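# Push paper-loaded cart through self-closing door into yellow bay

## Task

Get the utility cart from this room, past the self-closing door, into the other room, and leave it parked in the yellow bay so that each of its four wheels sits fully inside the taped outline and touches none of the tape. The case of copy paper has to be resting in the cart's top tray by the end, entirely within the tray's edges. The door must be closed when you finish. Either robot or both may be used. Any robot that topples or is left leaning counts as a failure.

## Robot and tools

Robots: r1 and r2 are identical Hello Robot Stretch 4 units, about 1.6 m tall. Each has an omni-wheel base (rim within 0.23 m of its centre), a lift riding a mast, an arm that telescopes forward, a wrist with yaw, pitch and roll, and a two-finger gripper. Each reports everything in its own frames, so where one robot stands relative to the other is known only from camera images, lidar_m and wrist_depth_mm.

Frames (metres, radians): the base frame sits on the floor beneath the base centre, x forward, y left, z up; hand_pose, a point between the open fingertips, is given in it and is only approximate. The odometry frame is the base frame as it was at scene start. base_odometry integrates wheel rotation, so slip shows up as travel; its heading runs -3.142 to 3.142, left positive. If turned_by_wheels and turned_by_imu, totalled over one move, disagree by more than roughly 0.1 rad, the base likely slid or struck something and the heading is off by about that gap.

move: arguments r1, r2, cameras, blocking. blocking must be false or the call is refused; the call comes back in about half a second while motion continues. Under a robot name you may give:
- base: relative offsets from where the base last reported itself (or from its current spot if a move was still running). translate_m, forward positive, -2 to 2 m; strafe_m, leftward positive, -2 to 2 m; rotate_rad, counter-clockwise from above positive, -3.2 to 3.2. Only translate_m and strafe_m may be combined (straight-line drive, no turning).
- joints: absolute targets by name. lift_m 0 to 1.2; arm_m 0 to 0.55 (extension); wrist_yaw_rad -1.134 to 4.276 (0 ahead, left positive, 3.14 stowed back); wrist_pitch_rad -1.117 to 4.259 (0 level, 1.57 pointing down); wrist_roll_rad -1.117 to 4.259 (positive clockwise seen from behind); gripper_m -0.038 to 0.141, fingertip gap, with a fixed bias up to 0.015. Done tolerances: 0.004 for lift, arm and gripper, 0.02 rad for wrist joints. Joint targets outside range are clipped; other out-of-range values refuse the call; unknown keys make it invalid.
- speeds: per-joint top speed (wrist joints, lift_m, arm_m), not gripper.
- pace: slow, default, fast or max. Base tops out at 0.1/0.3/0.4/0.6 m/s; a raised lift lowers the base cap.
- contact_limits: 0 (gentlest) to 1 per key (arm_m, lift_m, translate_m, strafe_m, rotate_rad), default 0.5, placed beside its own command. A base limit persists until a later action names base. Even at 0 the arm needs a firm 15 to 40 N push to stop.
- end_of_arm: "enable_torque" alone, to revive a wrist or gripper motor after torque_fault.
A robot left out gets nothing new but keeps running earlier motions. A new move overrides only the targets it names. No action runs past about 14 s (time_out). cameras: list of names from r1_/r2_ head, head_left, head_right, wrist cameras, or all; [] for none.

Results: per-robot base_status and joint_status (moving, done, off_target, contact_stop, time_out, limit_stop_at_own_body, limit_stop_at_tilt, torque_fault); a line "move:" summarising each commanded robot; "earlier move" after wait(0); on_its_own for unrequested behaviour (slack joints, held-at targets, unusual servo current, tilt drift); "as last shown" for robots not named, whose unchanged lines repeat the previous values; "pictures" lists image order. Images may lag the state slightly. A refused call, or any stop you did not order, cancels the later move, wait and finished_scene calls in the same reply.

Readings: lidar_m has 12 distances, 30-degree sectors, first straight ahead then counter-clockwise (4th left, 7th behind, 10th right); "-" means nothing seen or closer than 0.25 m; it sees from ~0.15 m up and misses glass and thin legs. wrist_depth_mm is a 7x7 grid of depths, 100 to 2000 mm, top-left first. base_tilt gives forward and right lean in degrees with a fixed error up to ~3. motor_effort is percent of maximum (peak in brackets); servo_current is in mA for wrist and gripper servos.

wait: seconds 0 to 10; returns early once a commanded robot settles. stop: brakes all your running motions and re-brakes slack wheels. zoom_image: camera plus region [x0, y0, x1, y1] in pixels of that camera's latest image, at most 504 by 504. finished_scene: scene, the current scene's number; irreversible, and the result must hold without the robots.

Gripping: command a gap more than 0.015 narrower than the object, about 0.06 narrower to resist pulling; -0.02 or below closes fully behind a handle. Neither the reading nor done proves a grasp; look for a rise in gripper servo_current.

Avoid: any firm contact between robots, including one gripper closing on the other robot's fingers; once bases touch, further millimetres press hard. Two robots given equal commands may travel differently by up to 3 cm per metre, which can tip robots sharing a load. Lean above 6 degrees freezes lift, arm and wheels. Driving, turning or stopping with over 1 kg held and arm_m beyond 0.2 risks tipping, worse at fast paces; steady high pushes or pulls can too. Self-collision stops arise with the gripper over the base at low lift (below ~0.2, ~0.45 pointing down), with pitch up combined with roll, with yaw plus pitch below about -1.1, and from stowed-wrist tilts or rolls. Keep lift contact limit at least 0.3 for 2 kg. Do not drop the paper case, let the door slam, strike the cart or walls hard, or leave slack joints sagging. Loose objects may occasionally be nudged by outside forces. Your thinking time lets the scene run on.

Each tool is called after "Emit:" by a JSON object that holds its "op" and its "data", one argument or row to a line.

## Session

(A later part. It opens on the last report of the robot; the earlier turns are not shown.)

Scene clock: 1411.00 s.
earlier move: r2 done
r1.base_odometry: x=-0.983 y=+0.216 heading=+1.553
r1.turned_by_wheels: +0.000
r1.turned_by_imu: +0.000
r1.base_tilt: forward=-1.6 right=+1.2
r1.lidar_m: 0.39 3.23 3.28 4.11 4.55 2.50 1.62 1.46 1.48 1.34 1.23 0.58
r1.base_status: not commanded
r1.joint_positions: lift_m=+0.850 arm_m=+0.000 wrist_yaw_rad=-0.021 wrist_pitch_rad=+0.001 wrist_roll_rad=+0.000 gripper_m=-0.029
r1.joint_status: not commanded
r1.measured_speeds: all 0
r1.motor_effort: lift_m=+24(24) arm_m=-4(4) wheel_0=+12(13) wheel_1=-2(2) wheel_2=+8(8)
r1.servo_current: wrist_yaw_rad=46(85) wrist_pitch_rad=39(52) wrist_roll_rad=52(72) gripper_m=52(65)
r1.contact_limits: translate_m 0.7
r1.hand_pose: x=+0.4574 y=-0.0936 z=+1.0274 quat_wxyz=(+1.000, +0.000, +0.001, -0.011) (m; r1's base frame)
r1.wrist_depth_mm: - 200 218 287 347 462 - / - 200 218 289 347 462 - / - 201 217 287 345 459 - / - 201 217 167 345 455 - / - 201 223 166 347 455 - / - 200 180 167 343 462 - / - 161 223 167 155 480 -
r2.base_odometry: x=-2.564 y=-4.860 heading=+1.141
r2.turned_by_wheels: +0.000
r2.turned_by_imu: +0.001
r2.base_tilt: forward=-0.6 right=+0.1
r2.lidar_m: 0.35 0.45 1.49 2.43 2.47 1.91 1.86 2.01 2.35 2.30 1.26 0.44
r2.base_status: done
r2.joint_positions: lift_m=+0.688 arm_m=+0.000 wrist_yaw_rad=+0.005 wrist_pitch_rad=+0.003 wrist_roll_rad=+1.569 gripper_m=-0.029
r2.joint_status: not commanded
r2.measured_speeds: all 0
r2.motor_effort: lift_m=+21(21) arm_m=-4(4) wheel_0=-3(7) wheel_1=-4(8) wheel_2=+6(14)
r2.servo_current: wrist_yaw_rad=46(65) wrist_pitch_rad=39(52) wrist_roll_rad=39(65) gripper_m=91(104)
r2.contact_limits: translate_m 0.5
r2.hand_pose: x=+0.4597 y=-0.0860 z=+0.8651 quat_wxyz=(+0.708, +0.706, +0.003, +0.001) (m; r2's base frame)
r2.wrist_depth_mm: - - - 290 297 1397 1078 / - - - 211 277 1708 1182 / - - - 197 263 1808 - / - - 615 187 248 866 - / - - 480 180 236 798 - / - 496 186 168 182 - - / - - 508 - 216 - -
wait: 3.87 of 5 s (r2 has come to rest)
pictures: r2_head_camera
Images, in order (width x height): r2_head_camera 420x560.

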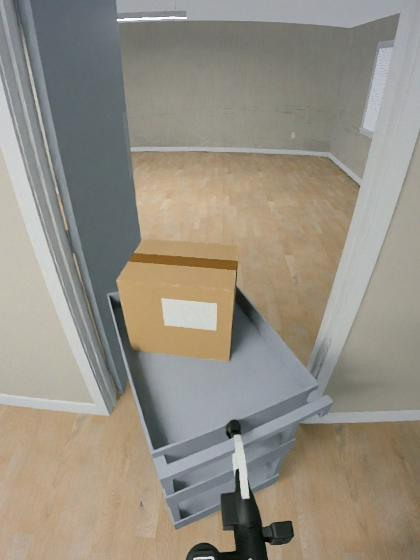

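Emit:
{"op": "move", "data": {
  "r2": {"base":{"translate_m":-0.35,"strafe_m":0.0},"pace":"slow","contact_limits":{"translate_m":0.5}},
  "blocking": false,
  "cameras": []
}}

Emit:
{"op": "wait", "data": {
  "seconds": 5,
  "cameras": ["r2_head_camera"]
}}

Scene clock: 1429.67 s.
move: r2 moving
r1: as last shown
r1.turned_by_imu: -0.001
r1.lidar_m: 0.39 3.21 3.30 4.13 4.55 2.51 1.61 1.45 1.48 1.36 1.22 0.57
r1.servo_current: wrist_yaw_rad=72(72) wrist_pitch_rad=39(52) wrist_roll_rad=52(72) gripper_m=52(59)
r1.contact_limits: translate_m 0.7
r1.wrist_depth_mm: - 200 217 287 347 462 - / - 201 219 287 347 459 - / - 200 219 287 343 459 - / - 202 218 167 345 455 - / - 200 222 167 345 455 - / - 200 181 168 343 455 - / - 161 223 167 155 480 -
r2.base_odometry: x=-2.569 y=-4.871 heading=+1.141
r2.turned_by_wheels: +0.000
r2.turned_by_imu: +0.002
r2.base_tilt: forward=-0.6 right=+0.1
r2.lidar_m: 0.33 0.43 1.53 2.43 2.49 1.90 1.86 2.00 2.33 2.29 1.26 0.42
r2.base_status: translate_m moving; strafe_m moving
r2.joint_positions: lift_m=+0.688 arm_m=+0.000 wrist_yaw_rad=+0.005 wrist_pitch_rad=+0.003 wrist_roll_rad=+1.569 gripper_m=-0.029
r2.joint_status: not commanded
r2.measured_speeds: translate_m=-0.049 strafe_m=+0.000 rotate_rad=-0.001 lift_m=+0.000 arm_m=+0.000 wrist_yaw_rad=+0.000 wrist_pitch_rad=+0.000 wrist_roll_rad=+0.000
r2.motor_effort: lift_m=+21(21) arm_m=-4(4) wheel_0=-8(8) wheel_1=-8(8) wheel_2=+11(12)
r2.servo_current: wrist_yaw_rad=46(59) wrist_pitch_rad=39(46) wrist_roll_rad=46(52) gripper_m=91(104)
r2.contact_limits: translate_m 0.5
r2.hand_pose: x=+0.4597 y=-0.0860 z=+0.8651 quat_wxyz=(+0.708, +0.706, +0.003, +0.001) (m; r2's base frame)
r2.wrist_depth_mm: - - - 287 298 1397 1078 / - - - 211 277 1708 1205 / - - - 200 260 1756 - / - - 621 187 248 854 - / - - 473 180 236 - - / - 500 187 170 181 - - / - - 508 - 216 - -
pictures: none
No camera images: "cameras" was empty.

Scene clock: 1433.93 s.
earlier move: r2 done
r1.base_odometry: x=-0.983 y=+0.216 heading=+1.553
r1.turned_by_wheels: +0.000
r1.turned_by_imu: +0.000
r1.base_tilt: forward=-1.6 right=+1.2
r1.lidar_m: 0.38 3.23 3.30 4.11 4.51 2.51 1.58 1.44 1.49 1.33 1.21 0.58
r1.base_status: not commanded
r1.joint_positions: lift_m=+0.850 arm_m=+0.000 wrist_yaw_rad=-0.021 wrist_pitch_rad=+0.001 wrist_roll_rad=+0.000 gripper_m=-0.029
r1.joint_status: not commanded
r1.measured_speeds: all 0
r1.motor_effort: lift_m=+24(24) arm_m=-3(4) wheel_0=+12(13) wheel_1=-2(2) wheel_2=+8(8)
r1.servo_current: wrist_yaw_rad=46(78) wrist_pitch_rad=39(52) wrist_roll_rad=39(72) gripper_m=59(65)
r1.contact_limits: translate_m 0.7
r1.hand_pose: x=+0.4574 y=-0.0936 z=+1.0274 quat_wxyz=(+1.000, +0.000, +0.001, -0.011) (m; r1's base frame)
r1.wrist_depth_mm: - 200 219 287 347 462 - / - 200 219 286 347 459 - / - 200 219 286 347 459 - / - 200 219 167 345 459 - / - 200 222 167 345 455 - / - 200 180 167 345 455 - / - 161 221 167 155 484 -
r2.base_odometry: x=-2.710 y=-5.178 heading=+1.141
r2.turned_by_wheels: -0.001
r2.turned_by_imu: -0.001
r2.base_tilt: forward=-0.7 right=+0.1
r2.lidar_m: 0.33 1.42 2.02 2.47 2.02 1.55 1.51 1.62 2.32 2.26 1.67 0.44
r2.base_status: done
r2.joint_positions: lift_m=+0.688 arm_m=+0.000 wrist_yaw_rad=-0.001 wrist_pitch_rad=+0.003 wrist_roll_rad=+1.569 gripper_m=-0.029
r2.joint_status: not commanded
r2.measured_speeds: all 0
r2.motor_effort: lift_m=+21(21) arm_m=-4(4) wheel_0=-8(11) wheel_1=-5(9) wheel_2=+3(12)
r2.servo_current: wrist_yaw_rad=59(72) wrist_pitch_rad=39(52) wrist_roll_rad=52(65) gripper_m=91(104)
r2.contact_limits: translate_m 0.5
r2.hand_pose: x=+0.4592 y=-0.0878 z=+0.8651 quat_wxyz=(+0.708, +0.706, +0.001, -0.001) (m; r2's base frame)
r2.wrist_depth_mm: - - - 210 279 - - / - - - 202 265 1756 496 / - - - 191 254 1661 - / - - 521 183 243 - - / - - 477 177 234 809 - / - 1756 187 168 180 - - / - 144 530 - 217 - -
wait: 4.27 of 5 s (r2 has come to rest)
pictures: r2_head_camera
Images, in order (width x height): r2_head_camera 420x560.

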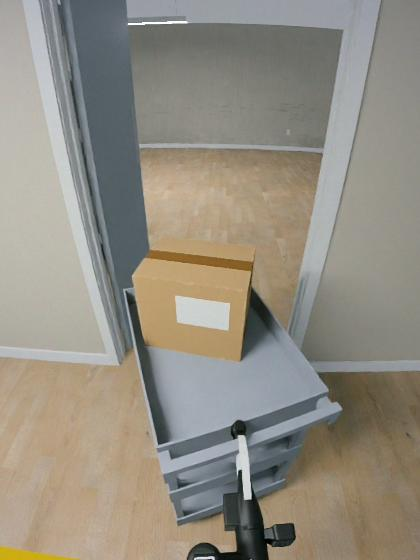

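Emit:
{"op": "move", "data": {
  "r2": {"base":{"translate_m":-0.35,"strafe_m":0.35},"pace":"slow","contact_limits":{"translate_m":0.5}},
  "blocking": false,
  "cameras": []
}}

Emit:
{"op": "wait", "data": {
  "seconds": 6,
  "cameras": ["r2_head_camera","r2_head_left_camera"]
}}

Scene clock: 1441.90 s.
move: r2 moving
r1: as last shown
r1.turned_by_imu: -0.001
r1.base_tilt: forward=-1.6 right=+1.3
r1.lidar_m: 0.38 3.23 3.31 4.10 4.54 2.50 1.60 1.45 1.46 1.35 1.23 0.57
r1.motor_effort: lift_m=+24(24) arm_m=-4(4) wheel_0=+12(13) wheel_1=-2(2) wheel_2=+8(8)
r1.servo_current: wrist_yaw_rad=59(78) wrist_pitch_rad=39(52) wrist_roll_rad=26(59) gripper_m=59(59)
r1.contact_limits: translate_m 0.7
r1.wrist_depth_mm: - 200 218 289 347 466 - / - 200 218 286 349 459 - / - 200 219 287 347 459 - / - 200 219 167 342 462 - / - 200 224 167 345 459 - / - 200 181 167 347 455 - / - 161 221 167 155 484 -
r2.base_odometry: x=-2.722 y=-5.182 heading=+1.141
r2.turned_by_wheels: +0.000
r2.turned_by_imu: +0.001
r2.base_tilt: forward=-0.7 right=+0.1
r2.lidar_m: 0.34 1.41 2.03 2.45 1.99 1.54 1.51 1.61 2.31 2.27 1.71 0.44
r2.base_status: translate_m moving; strafe_m moving
r2.joint_positions: lift_m=+0.688 arm_m=+0.000 wrist_yaw_rad=-0.001 wrist_pitch_rad=+0.003 wrist_roll_rad=+1.569 gripper_m=-0.029
r2.joint_status: not commanded
r2.measured_speeds: translate_m=-0.036 strafe_m=+0.036 rotate_rad=+0.000 lift_m=+0.000 arm_m=+0.000 wrist_yaw_rad=+0.000 wrist_pitch_rad=+0.000 wrist_roll_rad=+0.000
r2.motor_effort: lift_m=+21(21) arm_m=-4(4) wheel_0=-8(14) wheel_1=+4(5) wheel_2=+8(8)
r2.servo_current: wrist_yaw_rad=39(52) wrist_pitch_rad=39(46) wrist_roll_rad=46(59) gripper_m=98(98)
r2.contact_limits: translate_m 0.5
r2.hand_pose: x=+0.4592 y=-0.0878 z=+0.8651 quat_wxyz=(+0.708, +0.706, +0.001, -0.001) (m; r2's base frame)
r2.wrist_depth_mm: - - - 208 276 - - / - - - 200 264 1708 504 / - - - 190 252 768 - / - - 508 182 242 - - / - - 484 176 233 809 - / - 508 186 168 180 - - / - - 535 - 218 - -
pictures: none
No camera images: "cameras" was empty.

Scene clock: 1447.60 s.
earlier move: r2 done
r1.base_odometry: x=-0.983 y=+0.216 heading=+1.553
r1.turned_by_wheels: +0.000
r1.turned_by_imu: +0.000
r1.base_tilt: forward=-1.6 right=+1.2
r1.lidar_m: 0.37 3.24 3.29 4.12 4.53 2.52 1.58 1.45 1.47 1.34 1.23 0.57
r1.base_status: not commanded
r1.joint_positions: lift_m=+0.850 arm_m=+0.000 wrist_yaw_rad=-0.021 wrist_pitch_rad=+0.001 wrist_roll_rad=+0.000 gripper_m=-0.029
r1.joint_status: not commanded
r1.measured_speeds: all 0
r1.motor_effort: lift_m=+24(24) arm_m=-4(4) wheel_0=+12(13) wheel_1=-2(2) wheel_2=+8(8)
r1.servo_current: wrist_yaw_rad=78(78) wrist_pitch_rad=46(52) wrist_roll_rad=46(78) gripper_m=52(65)
r1.contact_limits: translate_m 0.7
r1.hand_pose: x=+0.4574 y=-0.0936 z=+1.0274 quat_wxyz=(+1.000, +0.000, +0.001, -0.011) (m; r1's base frame)
r1.wrist_depth_mm: - 200 218 289 349 462 - / - 200 219 287 345 462 - / - 200 218 289 345 459 - / - 200 218 167 345 455 - / - 200 223 167 345 459 - / - 199 181 167 345 459 - / - 161 222 167 155 484 -
r2.base_odometry: x=-3.173 y=-5.350 heading=+1.141
r2.turned_by_wheels: +0.000
r2.turned_by_imu: -0.001
r2.base_tilt: forward=-0.7 right=+0.0
r2.lidar_m: 0.41 1.77 2.20 2.16 1.54 1.18 1.13 1.25 1.82 2.57 0.43 0.40
r2.base_status: done
r2.joint_positions: lift_m=+0.688 arm_m=+0.000 wrist_yaw_rad=-0.002 wrist_pitch_rad=+0.003 wrist_roll_rad=+1.569 gripper_m=-0.029
r2.joint_status: not commanded
r2.measured_speeds: all 0
r2.motor_effort: lift_m=+21(21) arm_m=-4(4) wheel_0=-5(14) wheel_1=+3(7) wheel_2=+7(9)
r2.servo_current: wrist_yaw_rad=46(59) wrist_pitch_rad=39(52) wrist_roll_rad=52(65) gripper_m=98(104)
r2.contact_limits: translate_m 0.5
r2.hand_pose: x=+0.4591 y=-0.0881 z=+0.8651 quat_wxyz=(+0.708, +0.706, +0.000, -0.002) (m; r2's base frame)
r2.wrist_depth_mm: - 439 418 122 175 - - / - 421 413 129 185 - - / - - 484 135 196 - - / - - 580 145 208 - - / 1499 - - 152 221 - - / - - 181 165 180 - 1160 / - - - - - - 1229
wait: 5.70 of 6 s (r2 has come to rest)
pictures: r2_head_camera, r2_head_left_camera
Images, in order (width x height): r2_head_camera 420x560, r2_head_left_camera 420x672.

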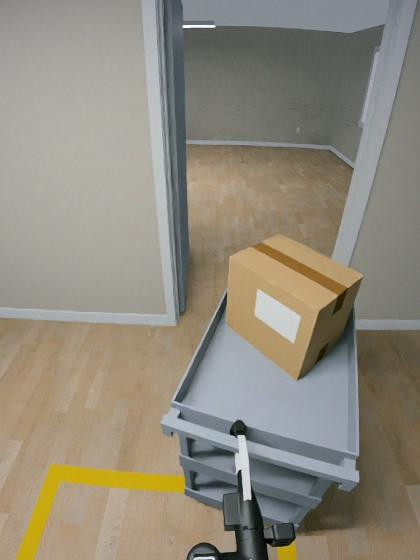

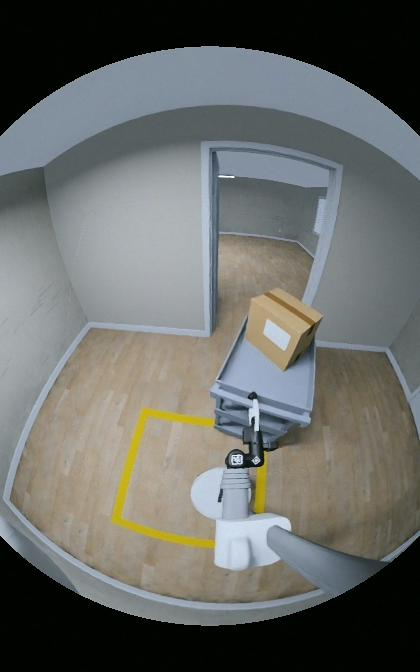

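Emit:
{"op": "move", "data": {
  "r2": {"base":{"translate_m":-0.5,"strafe_m":0.24},"pace":"slow","contact_limits":{"translate_m":0.5}},
  "blocking": false,
  "cameras": []
}}

Emit:
{"op": "wait", "data": {
  "seconds": 7,
  "cameras": ["r2_head_camera","r2_head_left_camera"]
}}

Scene clock: 1457.03 s.
move: r2 moving
r1: as last shown
r1.turned_by_imu: -0.001
r1.base_tilt: forward=-1.5 right=+1.2
r1.lidar_m: 0.39 3.21 3.30 4.11 4.55 2.48 1.59 1.45 1.45 1.33 1.21 0.58
r1.servo_current: wrist_yaw_rad=52(78) wrist_pitch_rad=39(46) wrist_roll_rad=46(59) gripper_m=59(59)
r1.contact_limits: translate_m 0.7
r1.wrist_depth_mm: - 200 218 287 347 466 - / - 200 217 289 347 459 - / - 200 218 286 345 459 - / - 200 218 167 345 455 - / - 200 223 167 345 462 - / - 200 181 167 345 459 - / - 161 221 166 155 484 -
r2.base_odometry: x=-3.184 y=-5.358 heading=+1.141
r2.turned_by_wheels: +0.000
r2.turned_by_imu: +0.001
r2.base_tilt: forward=-0.7 right=+0.1
r2.lidar_m: 0.42 1.79 2.16 2.14 1.51 1.17 1.12 1.20 1.76 2.56 0.41 0.38
r2.base_status: translate_m moving; strafe_m moving
r2.joint_positions: lift_m=+0.688 arm_m=+0.000 wrist_yaw_rad=-0.002 wrist_pitch_rad=+0.003 wrist_roll_rad=+1.569 gripper_m=-0.029
r2.joint_status: not commanded
r2.measured_speeds: translate_m=-0.049 strafe_m=+0.024 rotate_rad=+0.002 lift_m=+0.000 arm_m=+0.000 wrist_yaw_rad=+0.000 wrist_pitch_rad=+0.000 wrist_roll_rad=+0.000
r2.motor_effort: lift_m=+21(21) arm_m=-3(4) wheel_0=-9(11) wheel_1=-7(8) wheel_2=+11(12)
r2.servo_current: wrist_yaw_rad=39(52) wrist_pitch_rad=39(46) wrist_roll_rad=52(65) gripper_m=91(104)
r2.contact_limits: translate_m 0.5
r2.hand_pose: x=+0.4591 y=-0.0881 z=+0.8651 quat_wxyz=(+0.708, +0.706, +0.000, -0.002) (m; r2's base frame)
r2.wrist_depth_mm: - 418 410 120 174 - - / - 421 413 127 184 - - / - - 484 135 195 - - / - - 585 144 207 - - / 1537 - - 152 219 - 530 / - - 182 165 180 - 1138 / - - - - - - 1229
pictures: none
No camera images: "cameras" was empty.

Scene clock: 1463.27 s.
earlier move: r2 done
r1.base_odometry: x=-0.983 y=+0.216 heading=+1.553
r1.turned_by_wheels: +0.000
r1.turned_by_imu: +0.000
r1.base_tilt: forward=-1.6 right=+1.3
r1.lidar_m: 0.37 3.21 3.30 4.12 4.54 2.49 1.58 1.46 1.50 1.36 1.21 0.60
r1.base_status: not commanded
r1.joint_positions: lift_m=+0.850 arm_m=+0.000 wrist_yaw_rad=-0.021 wrist_pitch_rad=+0.001 wrist_roll_rad=+0.000 gripper_m=-0.029
r1.joint_status: not commanded
r1.measured_speeds: all 0
r1.motor_effort: lift_m=+24(24) arm_m=-3(4) wheel_0=+12(13) wheel_1=-2(2) wheel_2=+8(8)
r1.servo_current: wrist_yaw_rad=59(91) wrist_pitch_rad=46(52) wrist_roll_rad=46(78) gripper_m=59(65)
r1.contact_limits: translate_m 0.7
r1.hand_pose: x=+0.4574 y=-0.0936 z=+1.0274 quat_wxyz=(+1.000, +0.000, +0.001, -0.011) (m; r1's base frame)
r1.wrist_depth_mm: - 200 218 287 347 466 - / - 200 218 289 345 455 - / - 200 218 286 345 462 - / - 200 218 167 345 459 - / - 199 224 166 345 455 - / - 200 181 167 347 462 - / - 161 223 166 156 484 -
r2.base_odometry: x=-3.600 y=-5.704 heading=+1.140
r2.turned_by_wheels: +0.000
r2.turned_by_imu: -0.001
r2.base_tilt: forward=-0.7 right=+0.1
r2.lidar_m: 0.46 2.32 1.99 1.93 0.84 0.62 0.63 0.68 1.00 2.79 0.32 0.33
r2.base_status: done
r2.joint_positions: lift_m=+0.688 arm_m=+0.000 wrist_yaw_rad=-0.004 wrist_pitch_rad=+0.003 wrist_roll_rad=+1.569 gripper_m=-0.029
r2.joint_status: not commanded
r2.measured_speeds: all 0
r2.motor_effort: lift_m=+21(21) arm_m=-4(4) wheel_0=-7(13) wheel_1=-6(8) wheel_2=+3(13)
r2.servo_current: wrist_yaw_rad=52(65) wrist_pitch_rad=39(52) wrist_roll_rad=46(65) gripper_m=98(104)
r2.contact_limits: translate_m 0.5
r2.hand_pose: x=+0.4589 y=-0.0886 z=+0.8651 quat_wxyz=(+0.708, +0.706, +0.000, -0.002) (m; r2's base frame)
r2.wrist_depth_mm: - 407 394 - - - - / 1863 - 508 - - - - / 1863 - - - 164 - - / 1863 - - - 186 1464 488 / - - - 120 221 1618 1160 / 1921 - 180 144 176 1430 349 / - - - - - 1576 1182
wait: 6.23 of 7 s (r2 has come to rest)
pictures: r2_head_camera, r2_head_left_camera
Images, in order (width x height): r2_head_camera 420x560, r2_head_left_camera 420x672.

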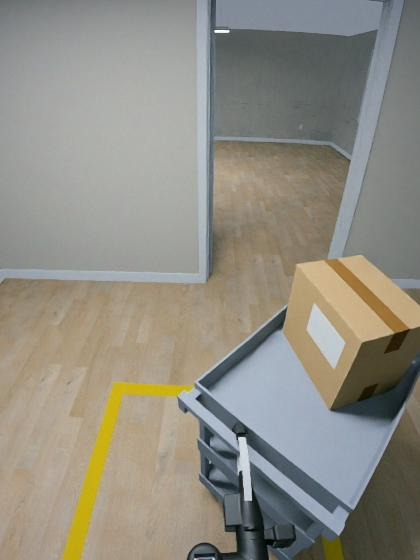

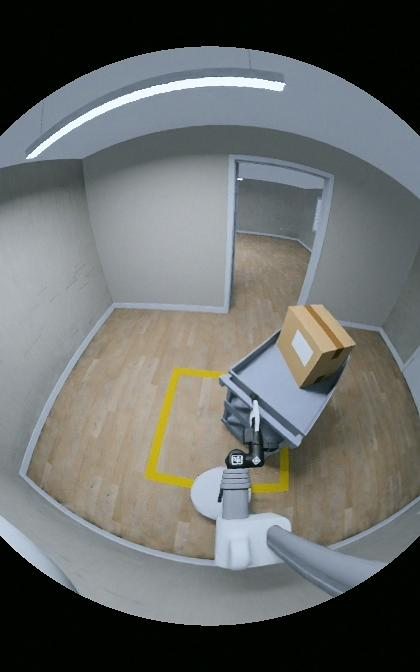

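Emit:
{"op": "move", "data": {
  "r2": {"base":{"translate_m":-0.22,"strafe_m":0.34},"pace":"slow","contact_limits":{"translate_m":0.4}},
  "blocking": false,
  "cameras": []
}}

Emit:
{"op": "wait", "data": {
  "seconds": 6,
  "cameras": ["r2_head_camera","r2_head_left_camera"]
}}

Emit:
{"op": "zoom_image", "data": {
  "camera": "r2_head_camera",
  "region": [120, 200, 420, 560]
}}

Scene clock: 1474.67 s.
move: r2 moving
r1: as last shown
r1.turned_by_imu: -0.001
r1.base_tilt: forward=-1.6 right=+1.2
r1.lidar_m: 0.39 3.22 3.30 4.12 4.54 2.49 1.58 1.46 1.47 1.34 1.22 0.61
r1.motor_effort: lift_m=+24(24) arm_m=-4(4) wheel_0=+12(13) wheel_1=-2(2) wheel_2=+8(8)
r1.servo_current: wrist_yaw_rad=52(85) wrist_pitch_rad=39(46) wrist_roll_rad=26(59) gripper_m=59(59)
r1.contact_limits: translate_m 0.7
r1.wrist_depth_mm: - 200 218 289 345 462 - / - 202 219 287 347 462 - / - 200 219 286 347 462 - / - 200 218 167 347 455 - / - 200 223 166 345 455 - / - 200 180 168 345 455 - / - 161 222 167 155 484 -
r2.base_odometry: x=-3.612 y=-5.706 heading=+1.140
r2.turned_by_wheels: +0.000
r2.turned_by_imu: +0.001
r2.base_tilt: forward=-0.6 right=+0.1
r2.lidar_m: 0.43 2.35 1.98 1.93 0.85 0.64 0.62 0.66 0.99 2.79 0.30 0.31
r2.base_status: translate_m moving; strafe_m moving
r2.joint_positions: lift_m=+0.688 arm_m=+0.000 wrist_yaw_rad=-0.006 wrist_pitch_rad=+0.003 wrist_roll_rad=+1.569 gripper_m=-0.029
r2.joint_status: not commanded
r2.measured_speeds: translate_m=-0.027 strafe_m=+0.041 rotate_rad=+0.001 lift_m=+0.000 arm_m=+0.000 wrist_yaw_rad=-0.012 wrist_pitch_rad=+0.000 wrist_roll_rad=+0.000
r2.motor_effort: lift_m=+21(21) arm_m=-3(4) wheel_0=-15(15) wheel_1=+4(4) wheel_2=+4(6)
r2.servo_current: wrist_yaw_rad=52(59) wrist_pitch_rad=39(46) wrist_roll_rad=52(59) gripper_m=91(98)
r2.contact_limits: translate_m 0.4
r2.hand_pose: x=+0.4588 y=-0.0892 z=+0.8651 quat_wxyz=(+0.708, +0.706, -0.001, -0.003) (m; r2's base frame)
r2.wrist_depth_mm: 1863 410 397 - - - - / 1863 - 517 - - - - / 1921 - - - 165 - - / 1921 - - - 186 1499 488 / - - - 120 223 1618 1182 / 1921 - 180 144 179 1430 351 / - - - - - 1618 1182
pictures: none
No camera images: "cameras" was empty.

Scene clock: 1479.50 s.
earlier move: r2 done
r1.base_odometry: x=-0.983 y=+0.216 heading=+1.553
r1.turned_by_wheels: +0.000
r1.turned_by_imu: +0.000
r1.base_tilt: forward=-1.6 right=+1.2
r1.lidar_m: 0.38 3.22 3.26 4.13 4.55 2.49 1.59 1.45 1.48 1.35 1.23 0.59
r1.base_status: not commanded
r1.joint_positions: lift_m=+0.850 arm_m=+0.000 wrist_yaw_rad=-0.021 wrist_pitch_rad=+0.001 wrist_roll_rad=+0.000 gripper_m=-0.029
r1.joint_status: not commanded
r1.measured_speeds: all 0
r1.motor_effort: lift_m=+24(24) arm_m=-4(4) wheel_0=+12(13) wheel_1=-2(2) wheel_2=+8(8)
r1.servo_current: wrist_yaw_rad=59(91) wrist_pitch_rad=39(52) wrist_roll_rad=46(65) gripper_m=52(65)
r1.contact_limits: translate_m 0.7
r1.hand_pose: x=+0.4574 y=-0.0936 z=+1.0274 quat_wxyz=(+1.000, +0.000, +0.001, -0.011) (m; r1's base frame)
r1.wrist_depth_mm: - 200 218 289 349 462 - / - 201 218 289 347 466 - / - 200 219 286 345 459 - / - 201 218 167 345 455 - / - 199 224 167 345 455 - / - 200 181 167 343 455 - / - 161 221 167 155 480 -
r2.base_odometry: x=-4.001 y=-5.761 heading=+1.139
r2.turned_by_wheels: -0.001
r2.turned_by_imu: -0.004
r2.base_tilt: forward=-0.7 right=+0.1
r2.lidar_m: 0.46 2.16 1.68 1.22 0.51 0.40 0.38 0.43 0.60 2.19 0.31 0.31
r2.base_status: done
r2.joint_positions: lift_m=+0.688 arm_m=+0.000 wrist_yaw_rad=-0.016 wrist_pitch_rad=+0.003 wrist_roll_rad=+1.569 gripper_m=-0.029
r2.joint_status: not commanded
r2.measured_speeds: all 0
r2.motor_effort: lift_m=+21(21) arm_m=-4(4) wheel_0=-10(19) wheel_1=+1(6) wheel_2=-1(6)
r2.servo_current: wrist_yaw_rad=91(104) wrist_pitch_rad=46(52) wrist_roll_rad=65(65) gripper_m=98(104)
r2.contact_limits: translate_m 0.4
r2.hand_pose: x=+0.4578 y=-0.0922 z=+0.8650 quat_wxyz=(+0.708, +0.706, -0.005, -0.007) (m; r2's base frame)
r2.wrist_depth_mm: - - - - - - - / - - - - - - - / - - - - - - - / - - - - - - 427 / - - - - - 1366 1182 / - - - - - 355 1138 / - - - - - 1708 1182
wait: 4.83 of 6 s (r2 has come to rest)
pictures: r2_head_camera, r2_head_left_camera
Images, in order (width x height): r2_head_camera 420x560, r2_head_left_camera 420x672.

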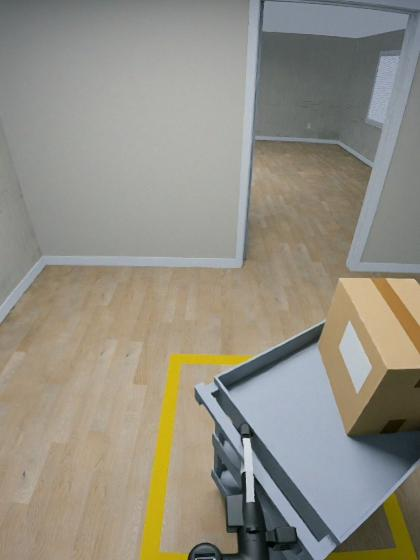

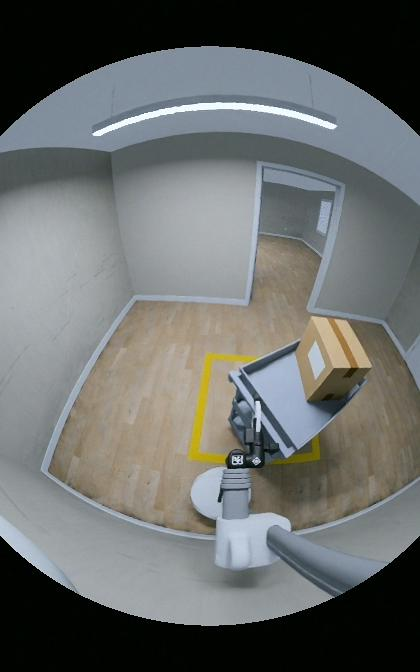

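Scaled by 1.400 from the camera's 420x560 image, which has a finer 1200x1600 frame.

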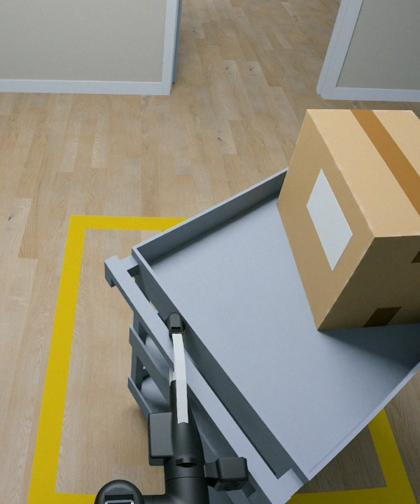

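Emit:
{"op": "zoom_image", "data": {
  "camera": "r2_head_left_camera",
  "region": [170, 300, 390, 500]
}}

Emit:
{"op": "wait", "data": {
  "seconds": 0,
  "cameras": ["r2_head_right_camera"]
}}

Emit:
{"op": "zoom_image", "data": {
  "camera": "r2_head_right_camera",
  "region": [130, 280, 380, 500]
}}

Scaled by 2.291 from the camera's 420x672 image, which has a finer 600x960 frame.

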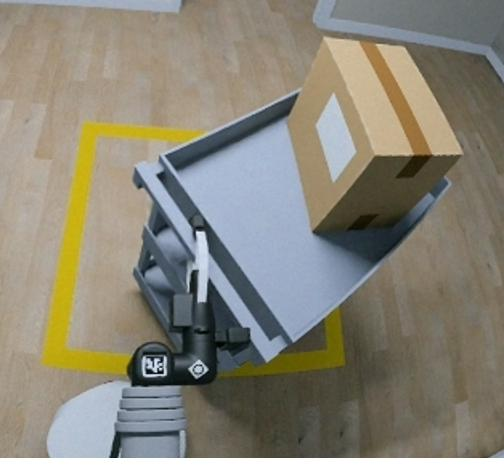

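Scene clock: 1494.23 s.
r1.base_odometry: x=-0.983 y=+0.216 heading=+1.553
r1.turned_by_wheels: +0.000
r1.turned_by_imu: -0.001
r1.base_tilt: forward=-1.6 right=+1.2
r1.lidar_m: 0.37 3.21 3.27 4.13 4.54 2.52 1.58 1.46 1.48 1.35 1.22 0.57
r1.base_status: not commanded
r1.joint_positions: lift_m=+0.850 arm_m=+0.000 wrist_yaw_rad=-0.021 wrist_pitch_rad=+0.001 wrist_roll_rad=+0.000 gripper_m=-0.029
r1.joint_status: not commanded
r1.measured_speeds: all 0
r1.motor_effort: lift_m=+24(24) arm_m=-4(4) wheel_0=+12(13) wheel_1=-2(2) wheel_2=+8(8)
r1.servo_current: wrist_yaw_rad=65(91) wrist_pitch_rad=39(52) wrist_roll_rad=46(65) gripper_m=46(65)
r1.contact_limits: translate_m 0.7
r1.hand_pose: x=+0.4574 y=-0.0936 z=+1.0274 quat_wxyz=(+1.000, +0.000, +0.001, -0.011) (m; r1's base frame)
r1.wrist_depth_mm: - 200 219 289 347 462 - / - 200 218 289 347 462 - / - 200 218 287 345 462 - / - 200 218 167 345 455 - / - 201 222 167 343 459 - / - 199 181 168 345 459 - / - 161 223 166 155 484 -
r2.base_odometry: x=-4.001 y=-5.761 heading=+1.139
r2.turned_by_wheels: +0.000
r2.turned_by_imu: +0.002
r2.base_tilt: forward=-0.7 right=+0.1
r2.lidar_m: 0.48 2.19 1.66 1.20 0.52 0.39 0.38 0.38 0.61 2.20 0.29 0.32
r2.base_status: done
r2.joint_positions: lift_m=+0.688 arm_m=+0.000 wrist_yaw_rad=-0.016 wrist_pitch_rad=+0.003 wrist_roll_rad=+1.569 gripper_m=-0.029
r2.joint_status: not commanded
r2.measured_speeds: all 0
r2.motor_effort: lift_m=+21(21) arm_m=-4(4) wheel_0=-10(19) wheel_1=+1(6) wheel_2=-1(6)
r2.servo_current: wrist_yaw_rad=91(104) wrist_pitch_rad=39(52) wrist_roll_rad=33(65) gripper_m=98(104)
r2.contact_limits: translate_m 0.4
r2.hand_pose: x=+0.4578 y=-0.0922 z=+0.8650 quat_wxyz=(+0.708, +0.706, -0.005, -0.007) (m; r2's base frame)
r2.wrist_depth_mm: - - - - - - - / - - - - - - - / - - - - - - - / - - - - - - 430 / - - - - - 1397 1205 / - - - - - 355 1118 / - - - - - 1661 1182
pictures: r2_head_right_camera
Images, in order (width x height): r2_head_right_camera 420x672.

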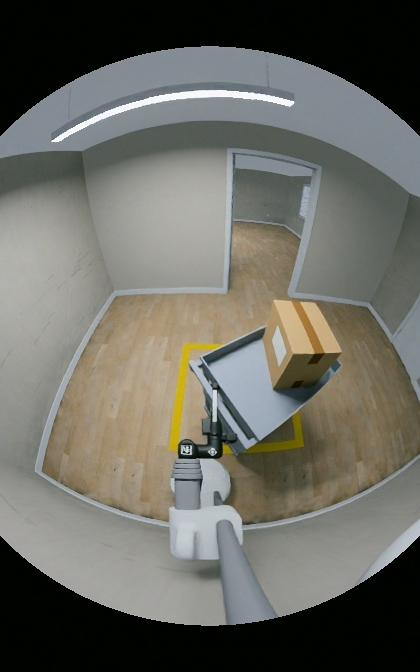

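Scaled by 2.016 from the camera's 420x672 image, which has a finer 600x960 frame.

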